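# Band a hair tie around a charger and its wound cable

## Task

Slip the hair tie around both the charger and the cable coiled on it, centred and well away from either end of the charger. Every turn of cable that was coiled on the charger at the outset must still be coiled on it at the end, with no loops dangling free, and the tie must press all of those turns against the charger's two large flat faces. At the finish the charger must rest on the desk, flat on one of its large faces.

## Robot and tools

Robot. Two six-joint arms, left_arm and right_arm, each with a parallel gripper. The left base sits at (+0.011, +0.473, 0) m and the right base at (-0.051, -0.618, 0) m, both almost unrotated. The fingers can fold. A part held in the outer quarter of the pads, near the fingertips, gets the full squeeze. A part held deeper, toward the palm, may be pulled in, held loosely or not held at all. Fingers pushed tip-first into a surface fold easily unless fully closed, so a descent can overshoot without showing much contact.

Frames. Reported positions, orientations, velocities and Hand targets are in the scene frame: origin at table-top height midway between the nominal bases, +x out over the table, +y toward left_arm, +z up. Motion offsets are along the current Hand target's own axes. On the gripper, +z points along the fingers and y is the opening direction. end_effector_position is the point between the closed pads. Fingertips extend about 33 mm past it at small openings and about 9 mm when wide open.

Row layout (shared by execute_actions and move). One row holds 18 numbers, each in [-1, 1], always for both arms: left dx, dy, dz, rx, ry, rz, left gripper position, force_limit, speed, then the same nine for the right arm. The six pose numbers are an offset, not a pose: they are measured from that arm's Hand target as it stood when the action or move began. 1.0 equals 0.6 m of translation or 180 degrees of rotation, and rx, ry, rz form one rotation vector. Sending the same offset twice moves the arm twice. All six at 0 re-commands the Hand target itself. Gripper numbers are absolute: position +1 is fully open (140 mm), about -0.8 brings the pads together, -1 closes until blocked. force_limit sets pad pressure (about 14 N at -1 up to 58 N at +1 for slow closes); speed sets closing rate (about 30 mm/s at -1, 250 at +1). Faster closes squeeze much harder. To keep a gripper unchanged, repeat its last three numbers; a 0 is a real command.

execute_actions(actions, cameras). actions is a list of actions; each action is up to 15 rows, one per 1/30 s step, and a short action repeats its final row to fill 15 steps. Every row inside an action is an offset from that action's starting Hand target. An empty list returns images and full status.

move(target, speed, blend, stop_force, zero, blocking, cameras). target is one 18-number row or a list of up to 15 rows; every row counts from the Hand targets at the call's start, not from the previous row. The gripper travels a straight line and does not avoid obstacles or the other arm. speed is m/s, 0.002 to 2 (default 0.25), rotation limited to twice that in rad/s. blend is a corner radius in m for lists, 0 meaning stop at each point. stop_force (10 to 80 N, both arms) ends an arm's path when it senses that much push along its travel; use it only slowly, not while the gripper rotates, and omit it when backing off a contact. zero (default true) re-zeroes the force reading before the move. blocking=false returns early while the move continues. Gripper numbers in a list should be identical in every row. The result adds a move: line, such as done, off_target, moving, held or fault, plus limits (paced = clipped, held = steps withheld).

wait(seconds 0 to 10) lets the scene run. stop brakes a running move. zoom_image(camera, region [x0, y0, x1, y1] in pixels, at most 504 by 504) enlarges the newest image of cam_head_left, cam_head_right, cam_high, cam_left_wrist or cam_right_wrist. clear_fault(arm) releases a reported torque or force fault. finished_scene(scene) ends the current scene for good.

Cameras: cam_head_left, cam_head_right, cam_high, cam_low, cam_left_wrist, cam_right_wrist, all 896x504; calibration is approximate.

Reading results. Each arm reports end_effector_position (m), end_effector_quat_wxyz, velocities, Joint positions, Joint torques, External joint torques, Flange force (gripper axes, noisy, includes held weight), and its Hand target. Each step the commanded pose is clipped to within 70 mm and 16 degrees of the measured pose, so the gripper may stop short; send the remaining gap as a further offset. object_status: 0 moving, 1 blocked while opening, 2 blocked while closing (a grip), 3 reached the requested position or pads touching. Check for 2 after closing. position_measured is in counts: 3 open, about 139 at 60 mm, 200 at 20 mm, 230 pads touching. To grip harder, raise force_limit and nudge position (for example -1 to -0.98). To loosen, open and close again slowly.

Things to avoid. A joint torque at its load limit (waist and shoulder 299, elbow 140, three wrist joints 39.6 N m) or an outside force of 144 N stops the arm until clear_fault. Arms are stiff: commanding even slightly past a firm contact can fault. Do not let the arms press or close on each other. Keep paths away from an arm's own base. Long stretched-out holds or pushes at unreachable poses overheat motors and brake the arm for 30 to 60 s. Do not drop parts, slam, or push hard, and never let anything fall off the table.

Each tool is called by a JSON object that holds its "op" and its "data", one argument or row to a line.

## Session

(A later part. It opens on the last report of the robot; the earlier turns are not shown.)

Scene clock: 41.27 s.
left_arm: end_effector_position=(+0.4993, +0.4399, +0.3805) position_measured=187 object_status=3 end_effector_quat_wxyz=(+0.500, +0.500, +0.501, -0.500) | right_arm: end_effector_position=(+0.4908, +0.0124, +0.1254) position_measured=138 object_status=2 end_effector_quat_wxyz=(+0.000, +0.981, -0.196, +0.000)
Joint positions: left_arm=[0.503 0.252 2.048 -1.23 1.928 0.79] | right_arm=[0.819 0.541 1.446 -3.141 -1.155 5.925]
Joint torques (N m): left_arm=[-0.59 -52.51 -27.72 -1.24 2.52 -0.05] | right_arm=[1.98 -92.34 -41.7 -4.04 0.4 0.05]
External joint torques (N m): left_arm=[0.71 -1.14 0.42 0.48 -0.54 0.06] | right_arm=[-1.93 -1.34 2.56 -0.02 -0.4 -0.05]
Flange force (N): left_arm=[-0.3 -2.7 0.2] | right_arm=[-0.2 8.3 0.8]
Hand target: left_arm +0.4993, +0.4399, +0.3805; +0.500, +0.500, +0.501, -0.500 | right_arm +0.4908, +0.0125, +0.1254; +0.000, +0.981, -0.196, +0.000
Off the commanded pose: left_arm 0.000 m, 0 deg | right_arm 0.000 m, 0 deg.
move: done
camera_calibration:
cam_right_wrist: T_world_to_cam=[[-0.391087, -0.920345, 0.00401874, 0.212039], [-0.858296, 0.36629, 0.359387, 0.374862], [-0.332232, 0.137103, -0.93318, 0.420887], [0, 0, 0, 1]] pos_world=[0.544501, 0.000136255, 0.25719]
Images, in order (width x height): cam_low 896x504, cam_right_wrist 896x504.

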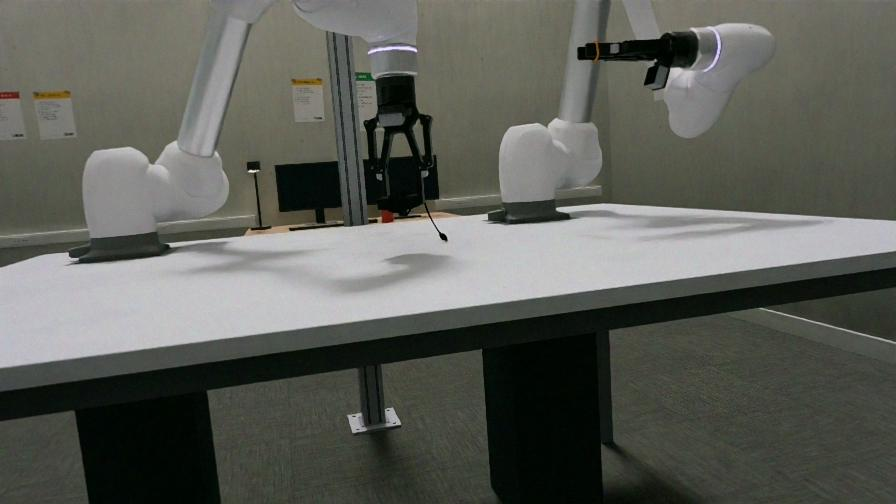

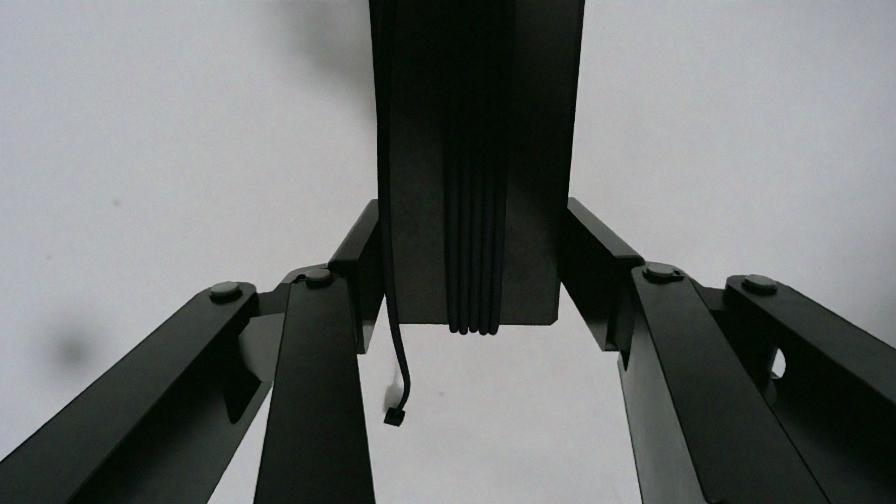

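{"op": "move", "data": {
  "target": [
    [0,0,0,0,0,0,-0.458,1,-1,0,0,-0.15,0,0,0,-1,0.3,-1],
    [0,0,0,0,0,0,-0.458,1,-1,-0.074,-0.0008,-0.291,0,0,-0.6256,-1,0.3,-1]
  ],
  "speed": [0.15,0.3],
  "blend": [0.02,0],
  "cameras": ["all"]
}}

{"op": "zoom_image", "data": {
  "camera": "cam_right_wrist",
  "region": [300, 0, 680, 440]
}}

{"op": "zoom_image", "data": {
  "camera": "cam_low",
  "region": [360, 60, 520, 220]
}}

Scene clock: 46.10 s.
left_arm: end_effector_position=(+0.4993, +0.4399, +0.3805) position_measured=187 object_status=3 end_effector_quat_wxyz=(+0.500, +0.500, +0.501, -0.500) | right_arm: end_effector_position=(+0.4501, +0.0300, +0.3001) position_measured=138 object_status=2 end_effector_quat_wxyz=(+0.000, +0.707, +0.707, +0.000)
Joint positions: left_arm=[0.503 0.252 2.048 -1.23 1.928 0.79] | right_arm=[0.87 0.442 1.273 -3.141 -1.427 4.011]
Joint torques (N m): left_arm=[-0.27 -52.19 -27.61 -1.1 2.57 0.02] | right_arm=[1.75 -86.28 -44.85 -4.16 0.4 0.19]
External joint torques (N m): left_arm=[0.31 -0.8 0.37 0.35 -0.61 -0.02] | right_arm=[-1.74 -1.57 2.4 -0.17 -0.37 -0.18]
Flange force (N): left_arm=[-0.1 -1.8 0.8] | right_arm=[-8.1 -3.3 2.5]
Hand target: left_arm +0.4993, +0.4399, +0.3805; +0.500, +0.500, +0.501, -0.500 | right_arm +0.4501, +0.0300, +0.3001; +0.000, +0.707, +0.707, +0.000
Off the commanded pose: left_arm 0.000 m, 0 deg | right_arm 0.000 m, 0 deg.
move: done
camera_calibration:
cam_left_wrist: T_world_to_cam=[[0.999998, -0.00127554, -0.00146653, -0.487495], [0.00182267, 0.353394, 0.935473, -0.50749], [-0.00067497, -0.935474, 0.353396, 0.416119], [0, 0, 0, 1]] pos_world=[0.4887, 0.56799, 0.326974]
cam_right_wrist: T_world_to_cam=[[0.99997, -0.00719275, 0.00287862, -0.441613], [-0.00774669, -0.933284, 0.359055, -0.0730427], [0.000103984, -0.359066, -0.933312, 0.433395], [0, 0, 0, 1]] pos_world=[0.440989, 0.0842717, 0.431991]

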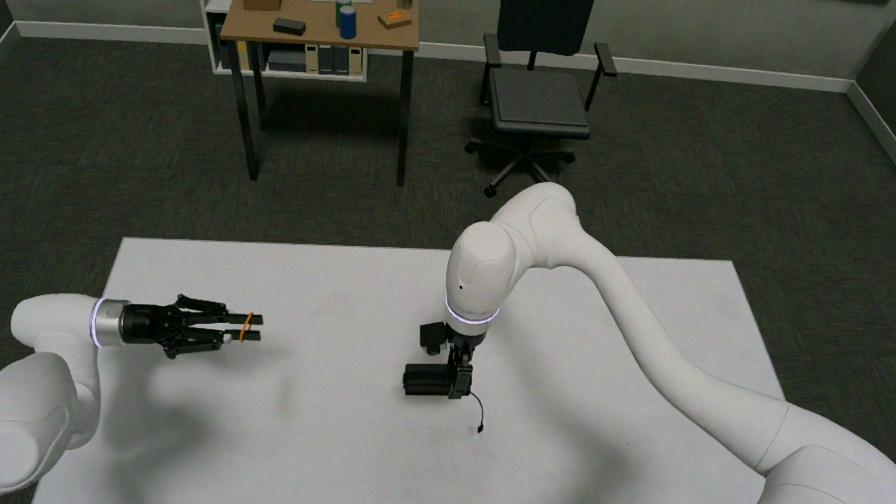

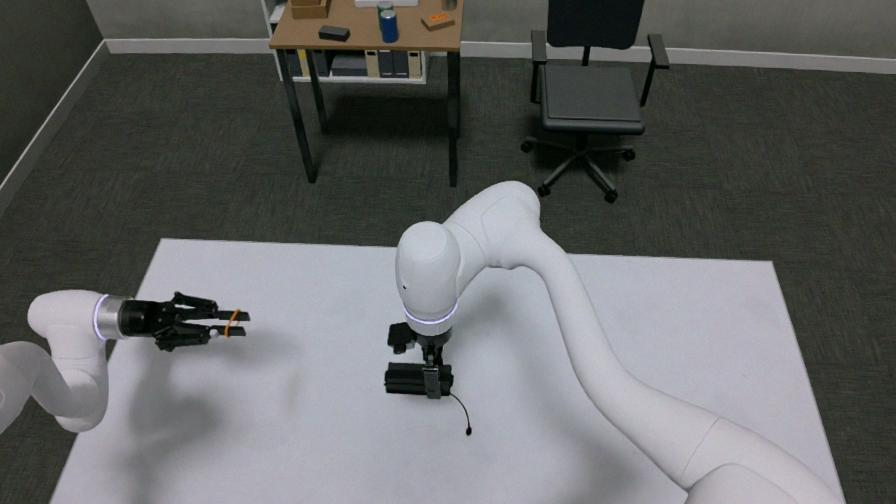

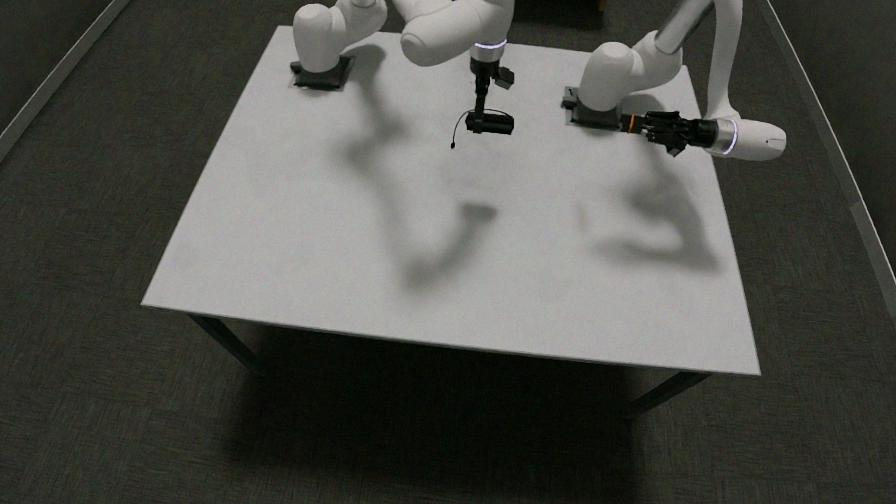

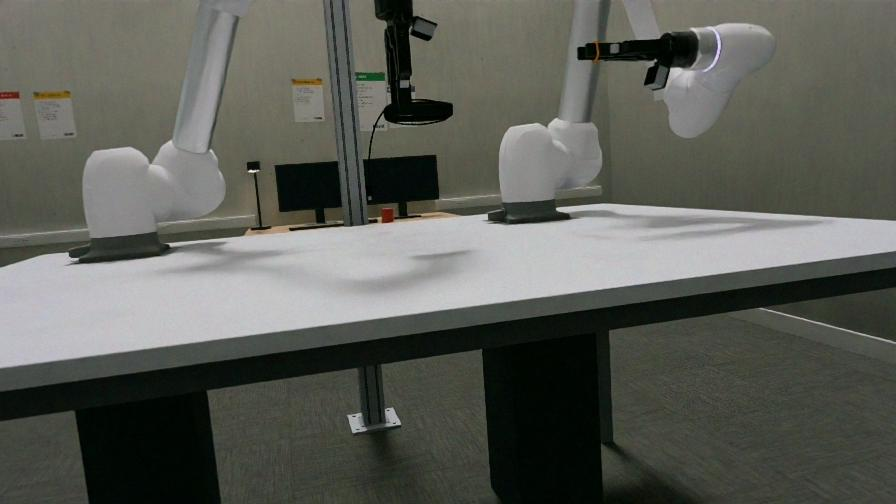

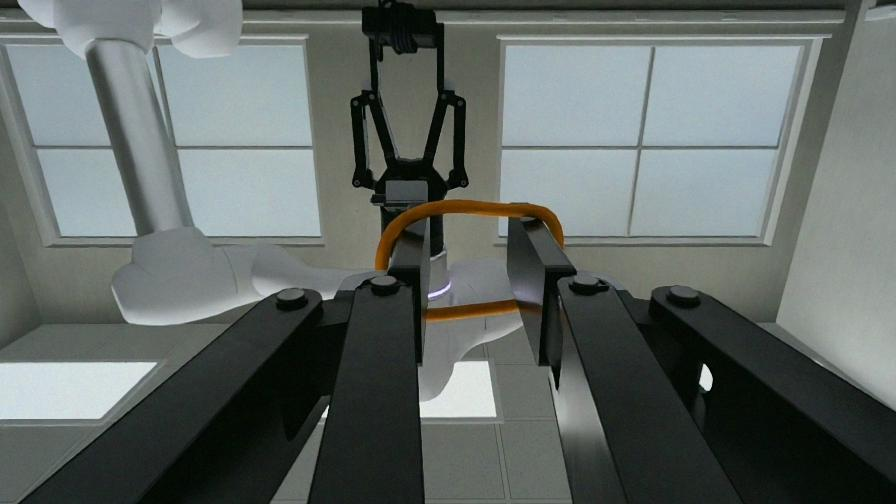

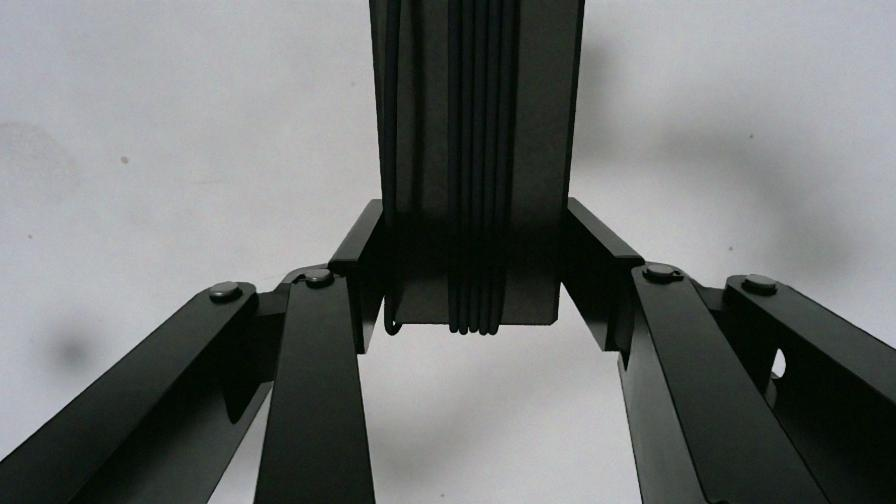

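Scaled by 1.145 from the camera's 896x504 image, which has a finer 1280x720 frame.

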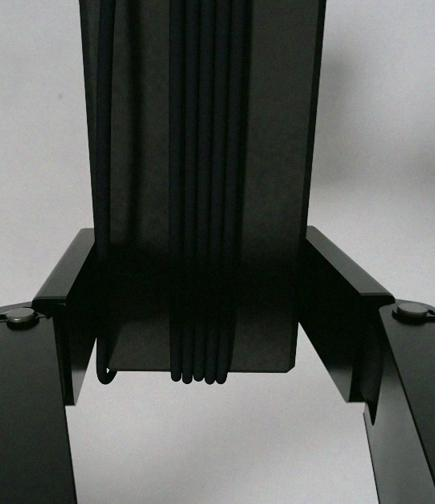

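Scaled by 3.150 from the camera's 896x504 image, which has a finer 1280x720 frame.

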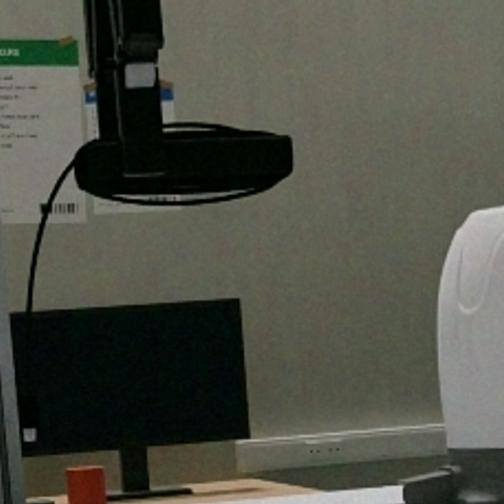

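{"op": "move", "data": {
  "target": [0.1692,-0.082,0.3165,0,0,0,0.067,1,-1,0,0,0,0,0,0,-1,0.3,-1],
  "speed": 0.2,
  "cameras": ["cam_left_wrist","cam_low","cam_head_left"]
}}

{"op": "zoom_image", "data": {
  "camera": "cam_low",
  "region": [350, 40, 550, 190]
}}

{"op": "zoom_image", "data": {
  "camera": "cam_head_left",
  "region": [300, 280, 520, 450]
}}

Scene clock: 48.67 s.
left_arm: end_effector_position=(+0.4503, +0.2500, +0.2789) position_measured=121 object_status=0 end_effector_quat_wxyz=(+0.500, +0.500, +0.501, -0.500) | right_arm: end_effector_position=(+0.4501, +0.0300, +0.3001) position_measured=138 object_status=2 end_effector_quat_wxyz=(+0.000, +0.707, +0.707, +0.000)
Joint positions: left_arm=[0.181 0.252 2.33 -1.429 1.658 1.017] | right_arm=[0.87 0.442 1.273 -3.141 -1.427 4.011]
Joint torques (N m): left_arm=[-0.87 -43.34 -18.42 -1.47 2.85 -0.06] | right_arm=[1.73 -86.49 -44.75 -4.14 0.44 0.09]
External joint torques (N m): left_arm=[0.89 -0.5 0.29 0.35 -0.51 0.06] | right_arm=[-1.7 -1.44 2.24 -0.19 -0.42 -0.09]
Flange force (N): left_arm=[-0.4 -1.5 -1.7] | right_arm=[-7.4 -3.0 2.2]
Hand target: left_arm +0.4503, +0.2500, +0.2789; +0.500, +0.500, +0.501, -0.500 | right_arm +0.4501, +0.0300, +0.3001; +0.000, +0.707, +0.707, +0.000
Off the commanded pose: left_arm 0.000 m, 0 deg | right_arm 0.000 m, 0 deg.
move: done
camera_calibration:
cam_left_wrist: T_world_to_cam=[[0.999998, -0.00127554, -0.00146653, -0.438886], [0.00182267, 0.353394, 0.935473, -0.345282], [-0.00067497, -0.935474, 0.353396, 0.274438], [0, 0, 0, 1]] pos_world=[0.4397, 0.37819, 0.225374]
Images, in order (width x height): cam_head_left 896x504, cam_low 896x504, cam_left_wrist 896x504.

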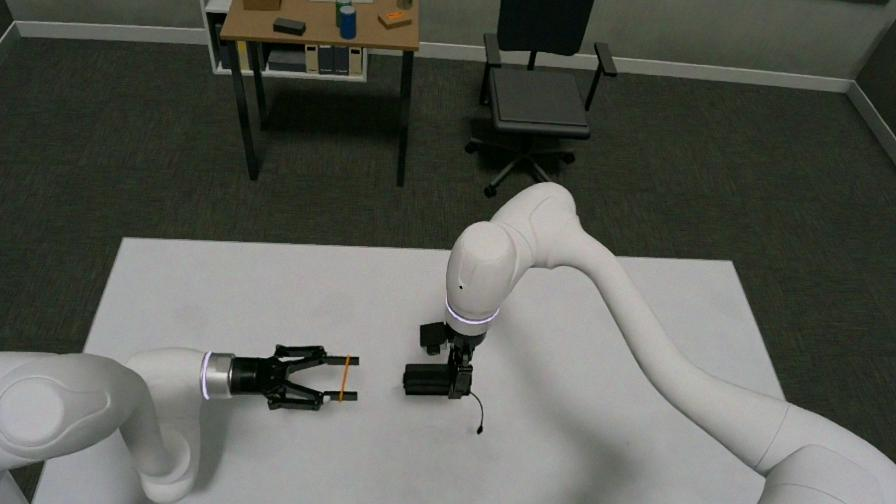

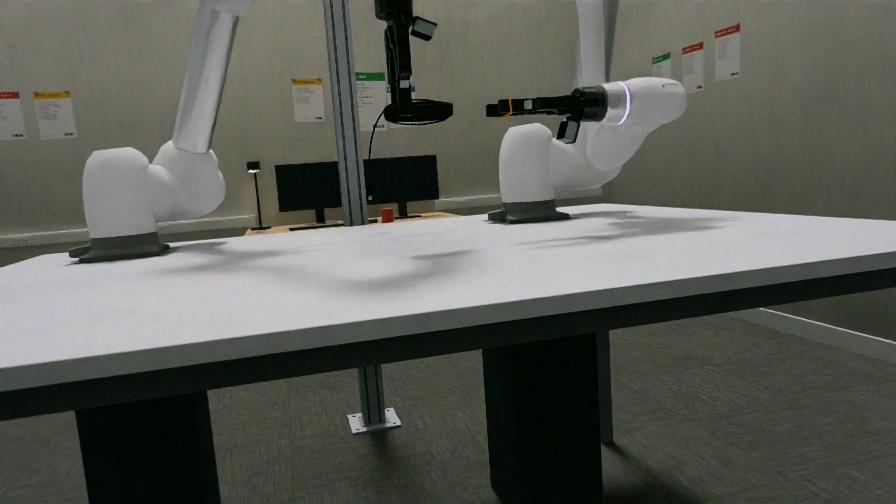

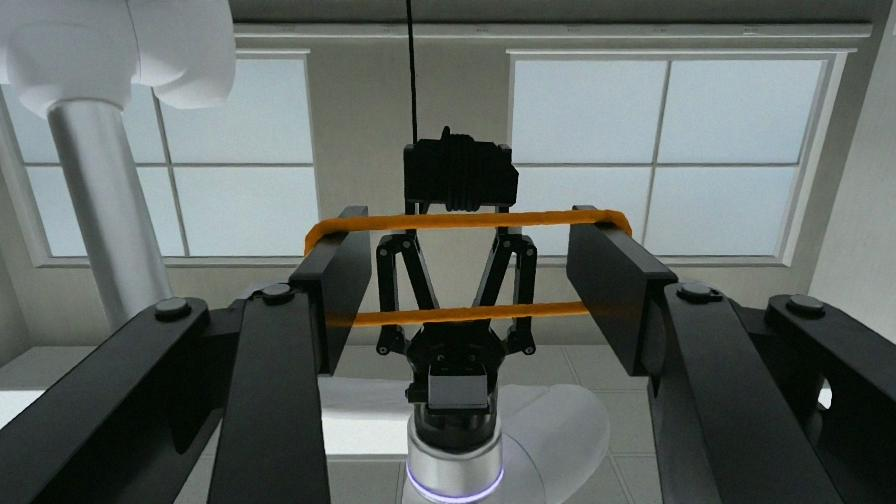

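Scaled by 2.520 from the camera's 896x504 image, which has a finer 1280x720 frame.

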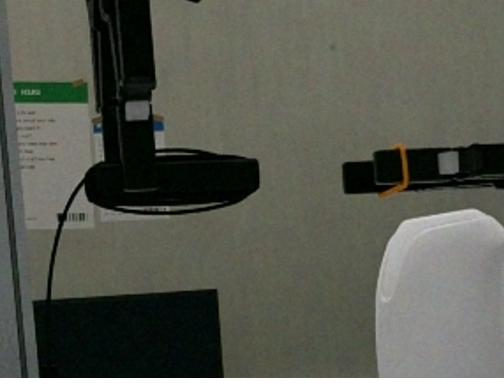

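Scaled by 2.291 from the camera's 896x504 image, which has a finer 1280x720 frame.

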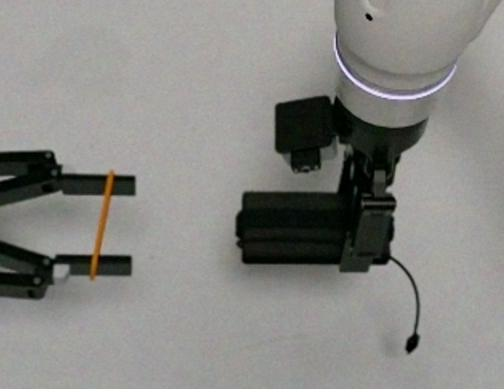

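{"op": "zoom_image", "data": {
  "camera": "cam_low",
  "region": [375, 80, 535, 140]
}}

{"op": "zoom_image", "data": {
  "camera": "cam_left_wrist",
  "region": [350, 90, 590, 230]
}}

Scaled by 3.150 from the camera's 896x504 image, which has a finer 1280x720 frame.

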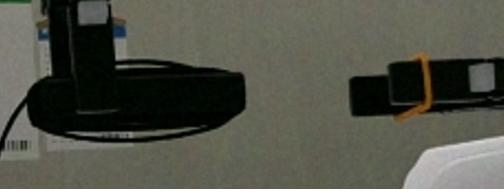

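Scaled by 2.100 from the camera's 896x504 image, which has a finer 1280x720 frame.

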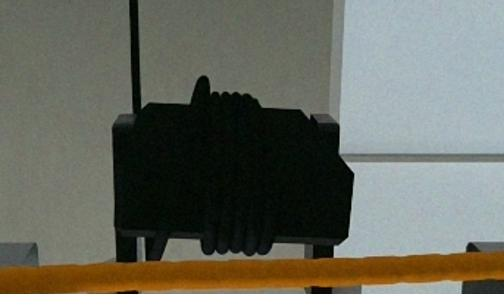

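{"op": "move", "data": {
  "target": [0,0,0.16,0,0,0,0.067,1,-1,0,0,0,0,0,0,-1,0.3,-1],
  "speed": 0.08,
  "cameras": ["cam_left_wrist","cam_low","cam_right_wrist"]
}}

{"op": "zoom_image", "data": {
  "camera": "cam_low",
  "region": [375, 70, 495, 150]
}}

{"op": "zoom_image", "data": {
  "camera": "cam_left_wrist",
  "region": [280, 100, 660, 380]
}}

Scene clock: 51.77 s.
left_arm: end_effector_position=(+0.4504, +0.1540, +0.2788) position_measured=121 object_status=3 end_effector_quat_wxyz=(+0.500, +0.500, +0.501, -0.500) | right_arm: end_effector_position=(+0.4501, +0.0300, +0.3001) position_measured=138 object_status=2 end_effector_quat_wxyz=(+0.000, +0.707, +0.707, +0.000)
Joint positions: left_arm=[-0.035 0.236 2.354 -1.613 1.544 1.02] | right_arm=[0.87 0.442 1.273 -3.141 -1.427 4.011]
Joint torques (N m): left_arm=[-1.01 -41.6 -18.62 -1.75 2.91 0] | right_arm=[2.05 -86.67 -44.84 -4.12 0.37 0.07]
External joint torques (N m): left_arm=[1.03 -0.96 0.2 0.22 -0.56 0] | right_arm=[-2.18 -1.43 2.2 -0.24 -0.34 -0.07]
Flange force (N): left_arm=[-1.8 -1.4 -2.1] | right_arm=[-7.7 -2.5 2.3]
Hand target: left_arm +0.4504, +0.1540, +0.2788; +0.500, +0.500, +0.501, -0.500 | right_arm +0.4501, +0.0300, +0.3001; +0.000, +0.707, +0.707, +0.000
Off the commanded pose: left_arm 0.000 m, 0 deg | right_arm 0.000 m, 0 deg.
move: done
camera_calibration:
cam_left_wrist: T_world_to_cam=[[0.999998, -0.00127554, -0.00146653, -0.439109], [0.00182267, 0.353394, 0.935473, -0.311263], [-0.00067497, -0.935474, 0.353396, 0.184668], [0, 0, 0, 1]] pos_world=[0.4398, 0.28219, 0.225274]
cam_right_wrist: T_world_to_cam=[[0.99997, -0.00719337, 0.00287802, -0.441613], [-0.00774705, -0.933318, 0.358968, -0.073002], [0.000103922, -0.358979, -0.933346, 0.433403], [0, 0, 0, 1]] pos_world=[0.440989, 0.0842717, 0.431991]
Images, in order (width x height): cam_low 896x504, cam_left_wrist 896x504, cam_right_wrist 896x504.

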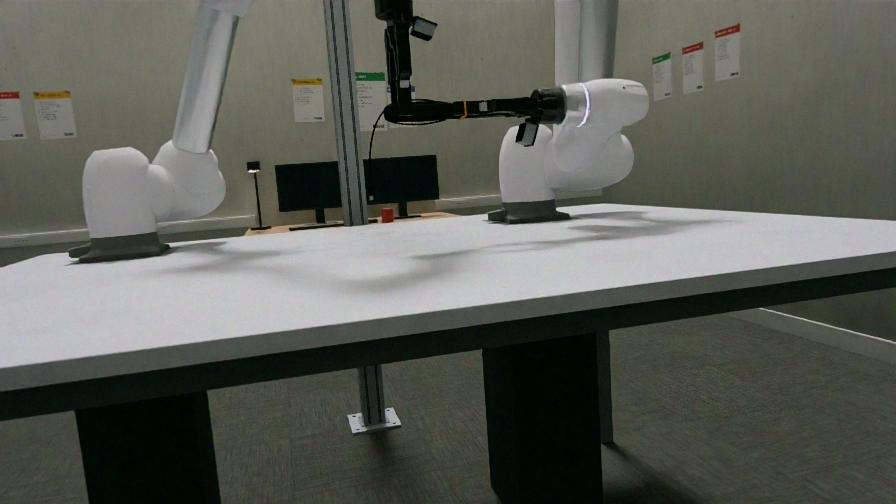

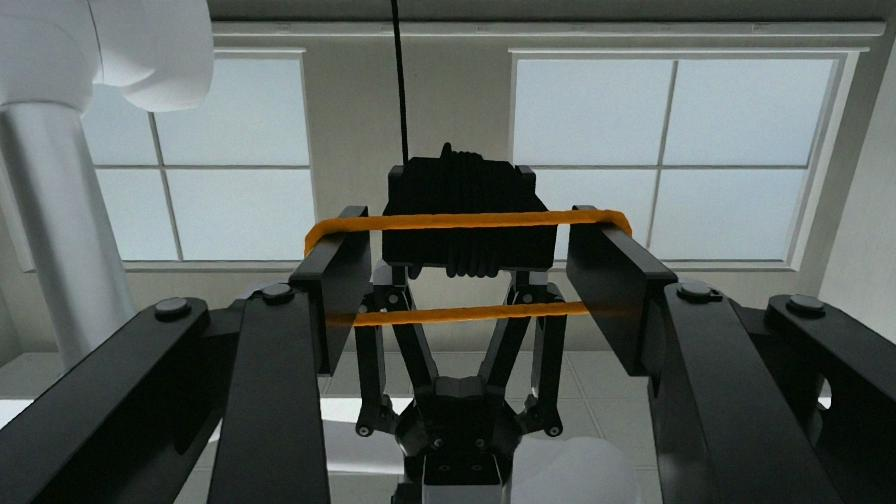

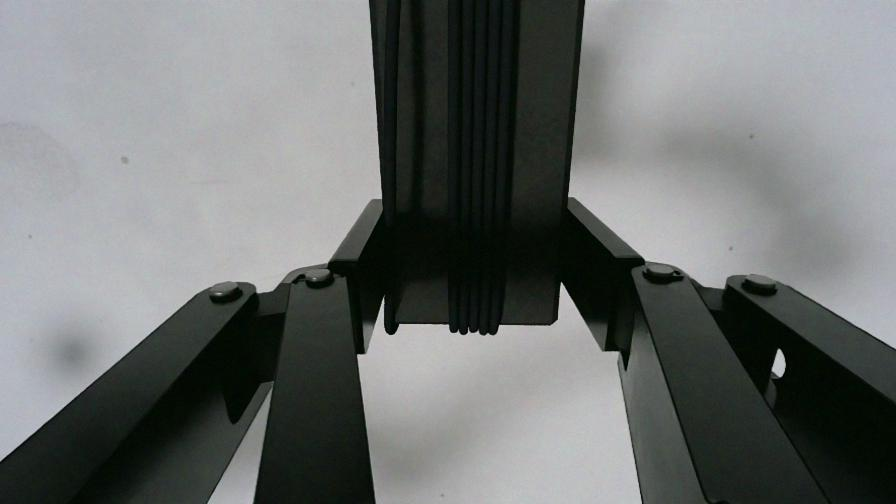

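Scaled by 4.200 from the camera's 896x504 image, which has a finer 1280x720 frame.

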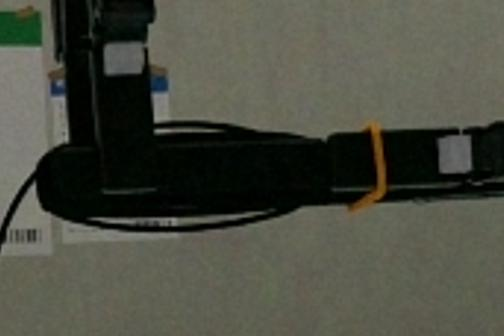

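Scaled by 1.326 from the camera's 896x504 image, which has a finer 1280x720 frame.

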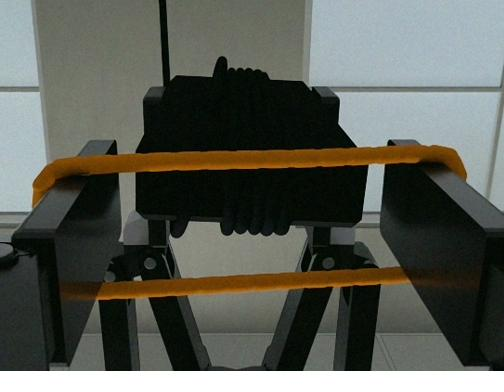

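{"op": "move", "data": {
  "target": [0,0,0.05,0,0,0,0.067,1,-1,0,0,0,0,0,0,-1,0.3,-1],
  "speed": 0.05,
  "cameras": ["cam_left_wrist","cam_low","cam_right_wrist"]
}}

{"op": "zoom_image", "data": {
  "camera": "cam_low",
  "region": [375, 70, 495, 150]
}}

{"op": "zoom_image", "data": {
  "camera": "cam_left_wrist",
  "region": [280, 100, 660, 380]
}}

{"op": "zoom_image", "data": {
  "camera": "cam_right_wrist",
  "region": [330, 0, 630, 200]
}}

Scene clock: 53.27 s.
left_arm: end_effector_position=(+0.4504, +0.1240, +0.2788) position_measured=121 object_status=3 end_effector_quat_wxyz=(+0.500, +0.500, +0.501, -0.500) | right_arm: end_effector_position=(+0.4501, +0.0300, +0.3001) position_measured=138 object_status=2 end_effector_quat_wxyz=(+0.000, +0.707, +0.707, +0.000)
Joint positions: left_arm=[-0.103 0.237 2.354 -1.671 1.508 1.022] | right_arm=[0.87 0.442 1.273 -3.141 -1.427 4.011]
Joint torques (N m): left_arm=[-1.22 -42.18 -18.84 -2.04 2.84 -0.05] | right_arm=[2.33 -86.5 -45.24 -3.92 0.66 0.03]
External joint torques (N m): left_arm=[1.25 -0.61 0.26 0.39 -0.5 0.06] | right_arm=[-2.34 -1.52 2.67 -0.41 -0.64 -0.03]
Flange force (N): left_arm=[-1.1 -0.8 -3.0] | right_arm=[-8.7 -3.1 2.4]
Hand target: left_arm +0.4504, +0.1240, +0.2788; +0.500, +0.500, +0.501, -0.500 | right_arm +0.4501, +0.0300, +0.3001; +0.000, +0.707, +0.707, +0.000
Off the commanded pose: left_arm 0.000 m, 0 deg | right_arm 0.000 m, 0 deg.
move: done
camera_calibration:
cam_left_wrist: T_world_to_cam=[[0.999998, -0.00127554, -0.00146653, -0.439147], [0.00182267, 0.353394, 0.935473, -0.300661], [-0.00067497, -0.935474, 0.353396, 0.156604], [0, 0, 0, 1]] pos_world=[0.4398, 0.25219, 0.225274]
cam_right_wrist: T_world_to_cam=[[0.99997, -0.00719275, 0.00287862, -0.441613], [-0.00774669, -0.933284, 0.359055, -0.0730427], [0.000103984, -0.359066, -0.933312, 0.433395], [0, 0, 0, 1]] pos_world=[0.440989, 0.0842717, 0.431991]
Images, in order (width x height): cam_low 896x504, cam_left_wrist 896x504, cam_right_wrist 896x504.

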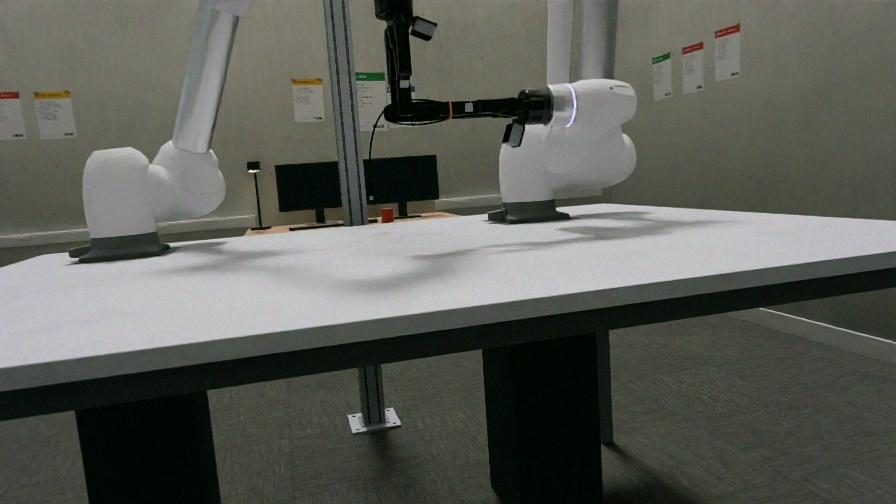

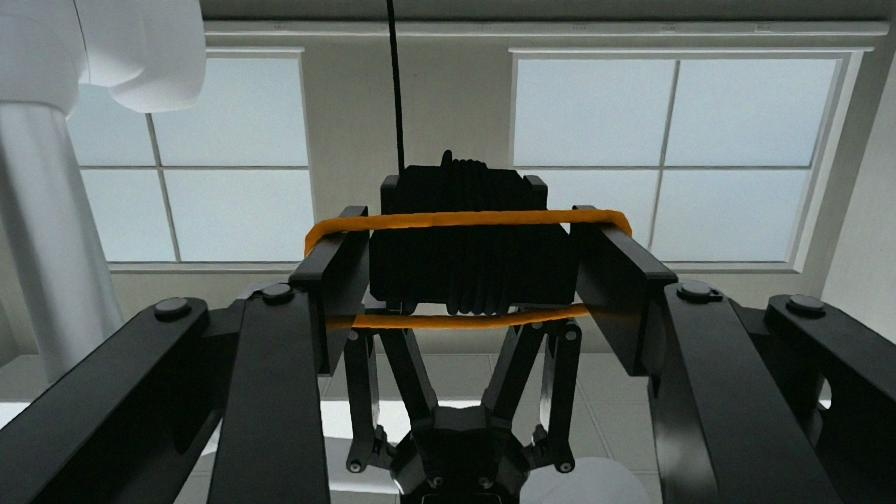

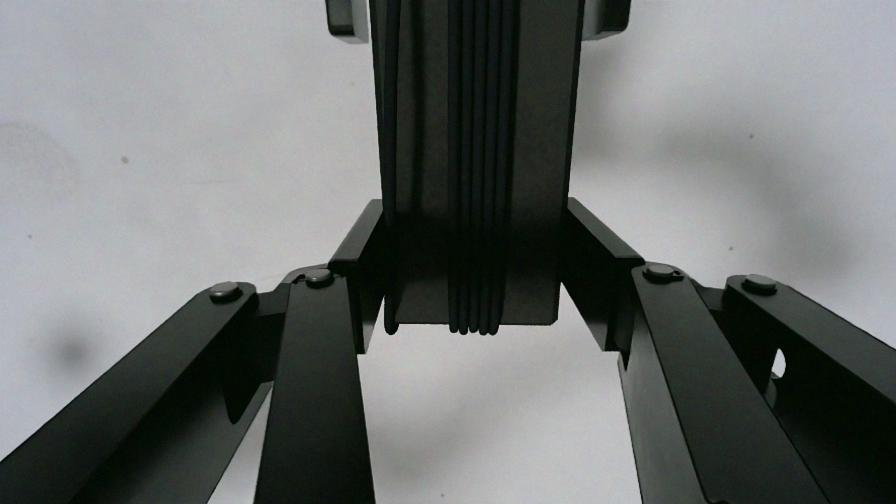

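Scaled by 4.200 from the camera's 896x504 image, which has a finer 1280x720 frame.

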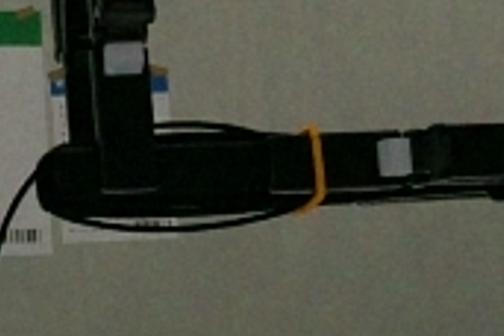

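Scaled by 1.326 from the camera's 896x504 image, which has a finer 1280x720 frame.

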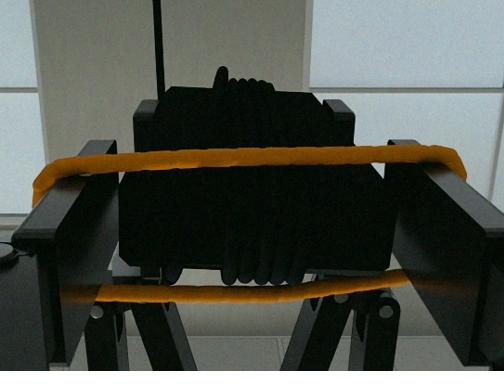

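Scaled by 1.680 from the camera's 896x504 image, which has a finer 1280x720 frame.

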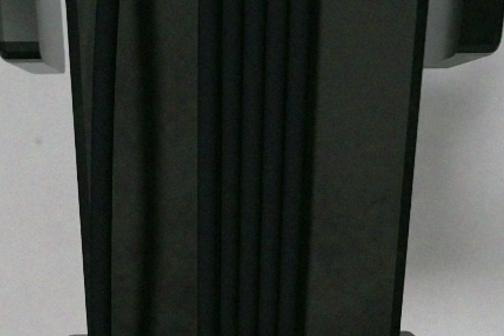

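{"op": "move", "data": {
  "target": [0,0,0.035,0,0,0,0.067,1,-1,0,0,0,0,0,0,-1,0.3,-1],
  "speed": 0.05,
  "cameras": ["cam_left_wrist","cam_low","cam_right_wrist"]
}}

{"op": "zoom_image", "data": {
  "camera": "cam_low",
  "region": [375, 70, 495, 150]
}}

{"op": "zoom_image", "data": {
  "camera": "cam_left_wrist",
  "region": [280, 100, 660, 380]
}}

{"op": "zoom_image", "data": {
  "camera": "cam_right_wrist",
  "region": [330, 0, 630, 200]
}}

Scene clock: 54.57 s.
left_arm: end_effector_position=(+0.4504, +0.1030, +0.2788) position_measured=121 object_status=3 end_effector_quat_wxyz=(+0.500, +0.500, +0.501, -0.500) | right_arm: end_effector_position=(+0.4501, +0.0300, +0.3001) position_measured=138 object_status=2 end_effector_quat_wxyz=(+0.000, +0.707, +0.707, +0.000)
Joint positions: left_arm=[-0.151 0.238 2.351 -1.712 1.484 1.024] | right_arm=[0.87 0.442 1.273 -3.141 -1.427 4.011]
Joint torques (N m): left_arm=[0.1 -41.93 -19.05 -1.95 2.79 -0.02] | right_arm=[2.47 -86.81 -45.5 -3.85 0.75 0.09]
External joint torques (N m): left_arm=[-0.11 -1.1 0.32 0.21 -0.44 0.02] | right_arm=[-2.4 -0.9 3.05 -0.47 -0.72 -0.09]
Flange force (N): left_arm=[-2.1 -1.9 0.2] | right_arm=[-8.7 -2.9 3.0]
Hand target: left_arm +0.4504, +0.1030, +0.2788; +0.500, +0.500, +0.501, -0.500 | right_arm +0.4501, +0.0300, +0.3001; +0.000, +0.707, +0.707, +0.000
Off the commanded pose: left_arm 0.000 m, 0 deg | right_arm 0.000 m, 0 deg.
move: done
camera_calibration:
cam_left_wrist: T_world_to_cam=[[0.999998, -0.00127554, -0.00146653, -0.439174], [0.00182267, 0.353394, 0.935473, -0.29324], [-0.00067497, -0.935474, 0.353396, 0.136959], [0, 0, 0, 1]] pos_world=[0.4398, 0.23119, 0.225274]
cam_right_wrist: T_world_to_cam=[[0.99997, -0.00719275, 0.00287862, -0.441613], [-0.00774669, -0.933284, 0.359055, -0.0730427], [0.000103984, -0.359066, -0.933312, 0.433395], [0, 0, 0, 1]] pos_world=[0.440989, 0.0842717, 0.431991]
Images, in order (width x height): cam_low 896x504, cam_left_wrist 896x504, cam_right_wrist 896x504.

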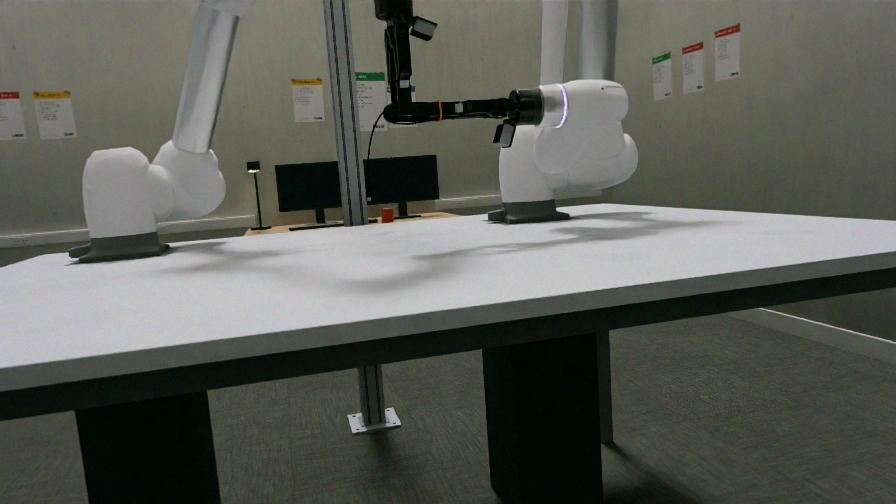

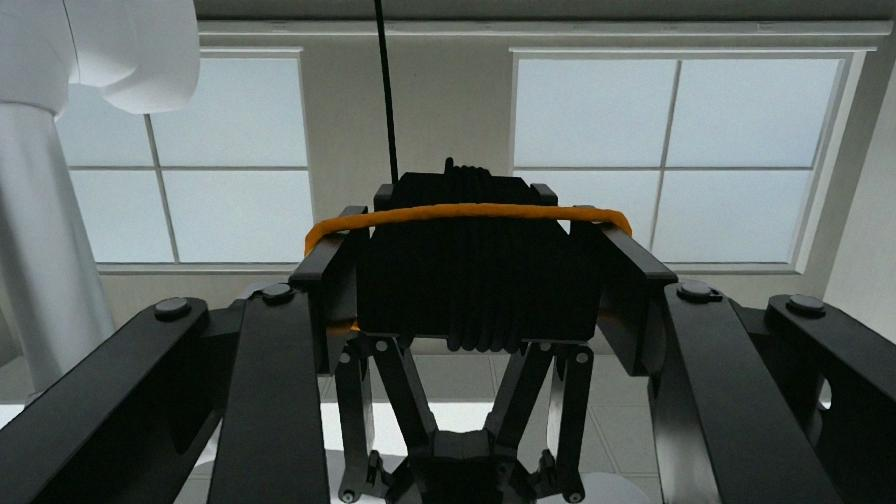

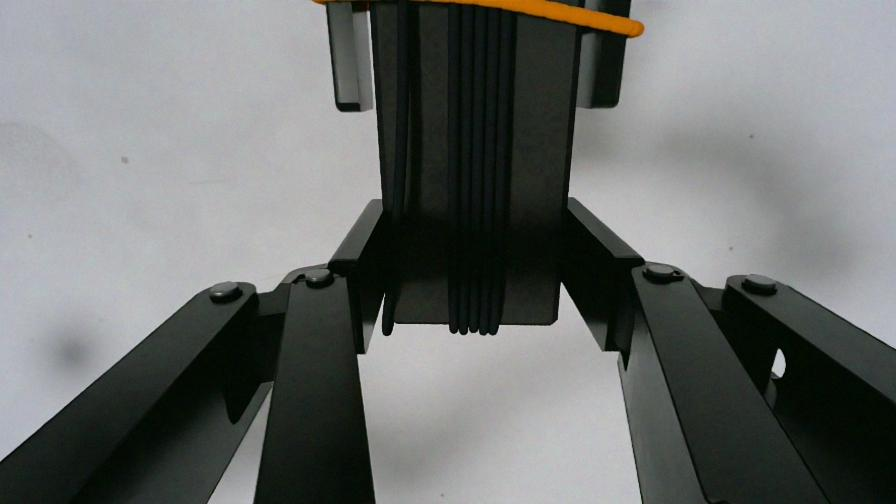

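Scaled by 4.200 from the camera's 896x504 image, which has a finer 1280x720 frame.

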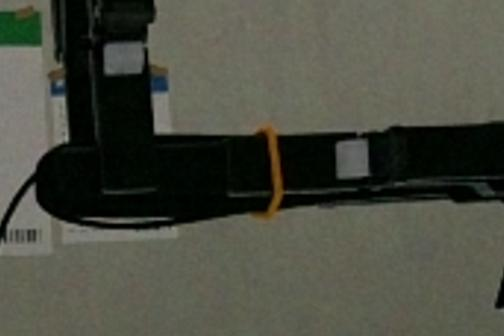

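Scaled by 1.326 from the camera's 896x504 image, which has a finer 1280x720 frame.

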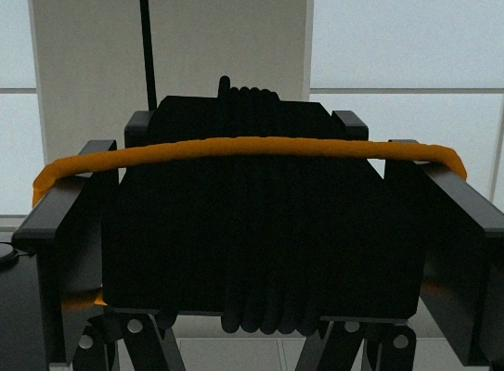

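Scaled by 1.680 from the camera's 896x504 image, which has a finer 1280x720 frame.

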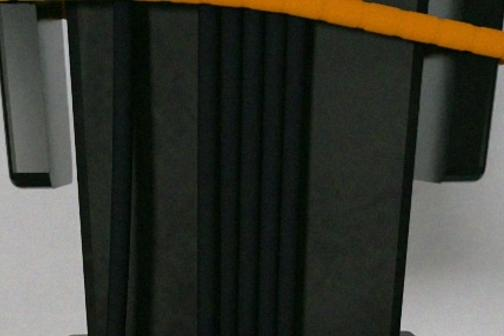

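{"op": "move", "data": {
  "target": [0,0,0.0335,0,0,0,0.067,1,-1,0,0,0,0,0,0,-1,0.3,-1],
  "speed": 0.05,
  "cameras": ["cam_left_wrist","cam_low","cam_right_wrist"]
}}

{"op": "zoom_image", "data": {
  "camera": "cam_low",
  "region": [375, 70, 495, 150]
}}

{"op": "zoom_image", "data": {
  "camera": "cam_left_wrist",
  "region": [280, 100, 660, 380]
}}

{"op": "zoom_image", "data": {
  "camera": "cam_right_wrist",
  "region": [300, 0, 660, 350]
}}

Scene clock: 55.77 s.
left_arm: end_effector_position=(+0.4505, +0.0829, +0.2788) position_measured=121 object_status=3 end_effector_quat_wxyz=(+0.500, +0.500, +0.501, -0.500) | right_arm: end_effector_position=(+0.4501, +0.0300, +0.3001) position_measured=138 object_status=2 end_effector_quat_wxyz=(+0.000, +0.707, +0.707, +0.000)
Joint positions: left_arm=[-0.195 0.241 2.347 -1.75 1.46 1.027] | right_arm=[0.87 0.442 1.273 -3.141 -1.427 4.011]
Joint torques (N m): left_arm=[-2.31 -42.72 -19.27 -1.99 2.82 0] | right_arm=[2.61 -86.93 -45.41 -3.83 0.67 0.1]
External joint torques (N m): left_arm=[2.36 -1.01 0.28 0.17 -0.47 0] | right_arm=[-2.4 -1.22 2.81 -0.51 -0.65 -0.1]
Flange force (N): left_arm=[-2.0 -0.6 -5.2] | right_arm=[-8.7 -2.9 2.7]
Hand target: left_arm +0.4505, +0.0829, +0.2788; +0.500, +0.500, +0.501, -0.500 | right_arm +0.4501, +0.0300, +0.3001; +0.000, +0.707, +0.707, +0.000
Off the commanded pose: left_arm 0.000 m, 0 deg | right_arm 0.000 m, 0 deg.
move: done
camera_calibration:
cam_left_wrist: T_world_to_cam=[[0.999998, -0.00127554, -0.00146653, -0.439299], [0.00182267, 0.353394, 0.935473, -0.286137], [-0.00067497, -0.935474, 0.353396, 0.118156], [0, 0, 0, 1]] pos_world=[0.4399, 0.21109, 0.225274]
cam_right_wrist: T_world_to_cam=[[0.99997, -0.00719275, 0.00287862, -0.441613], [-0.00774669, -0.933284, 0.359055, -0.0730427], [0.000103984, -0.359066, -0.933312, 0.433395], [0, 0, 0, 1]] pos_world=[0.440989, 0.0842717, 0.431991]
Images, in order (width x height): cam_low 896x504, cam_left_wrist 896x504, cam_right_wrist 896x504.

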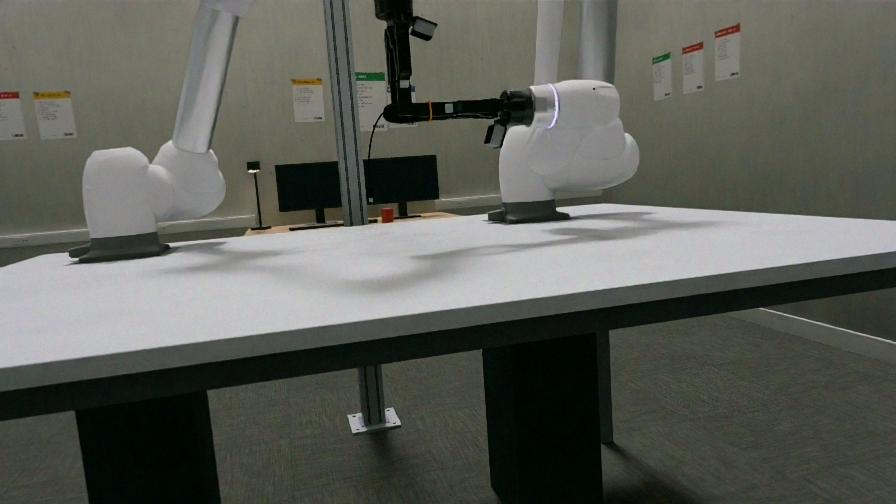

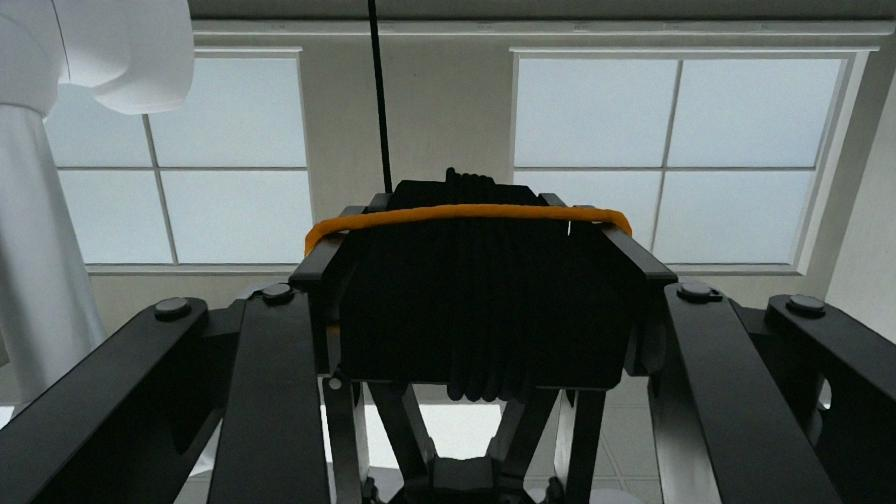

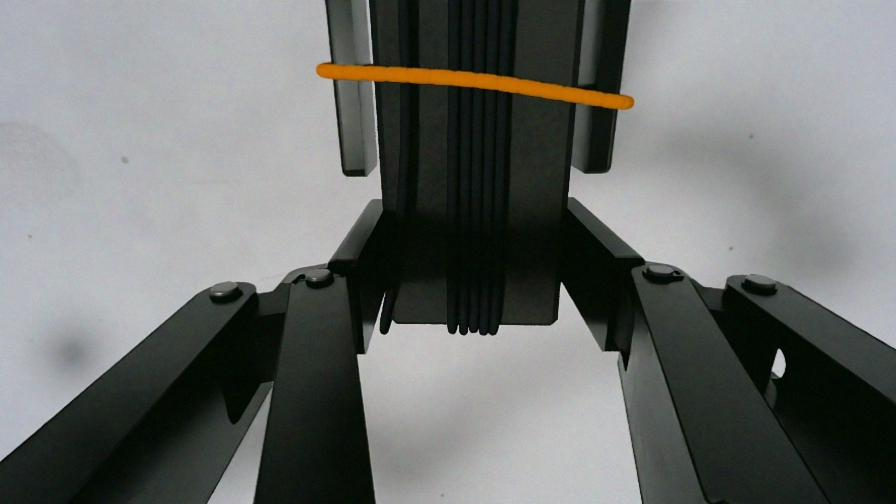

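Scaled by 4.200 from the camera's 896x504 image, which has a finer 1280x720 frame.

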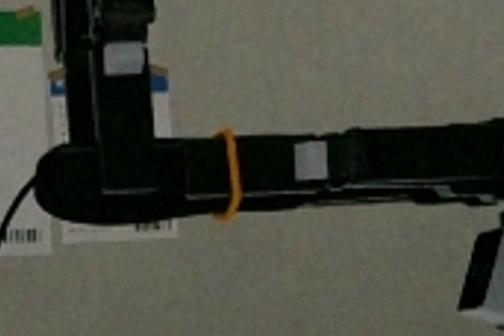

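Scaled by 1.326 from the camera's 896x504 image, which has a finer 1280x720 frame.

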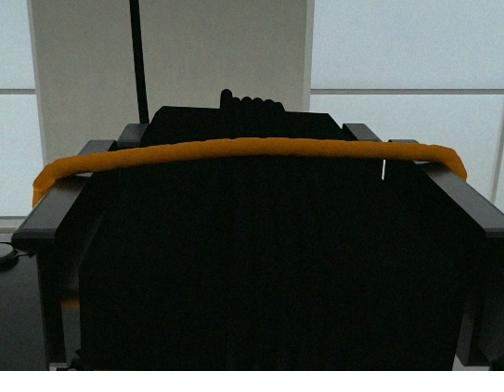

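Scaled by 1.400 from the camera's 896x504 image, which has a finer 1280x720 frame.

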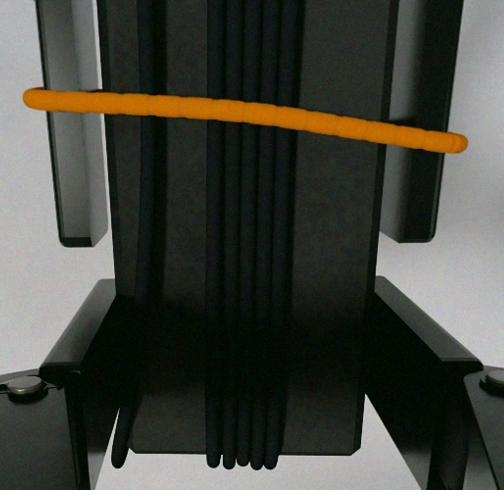

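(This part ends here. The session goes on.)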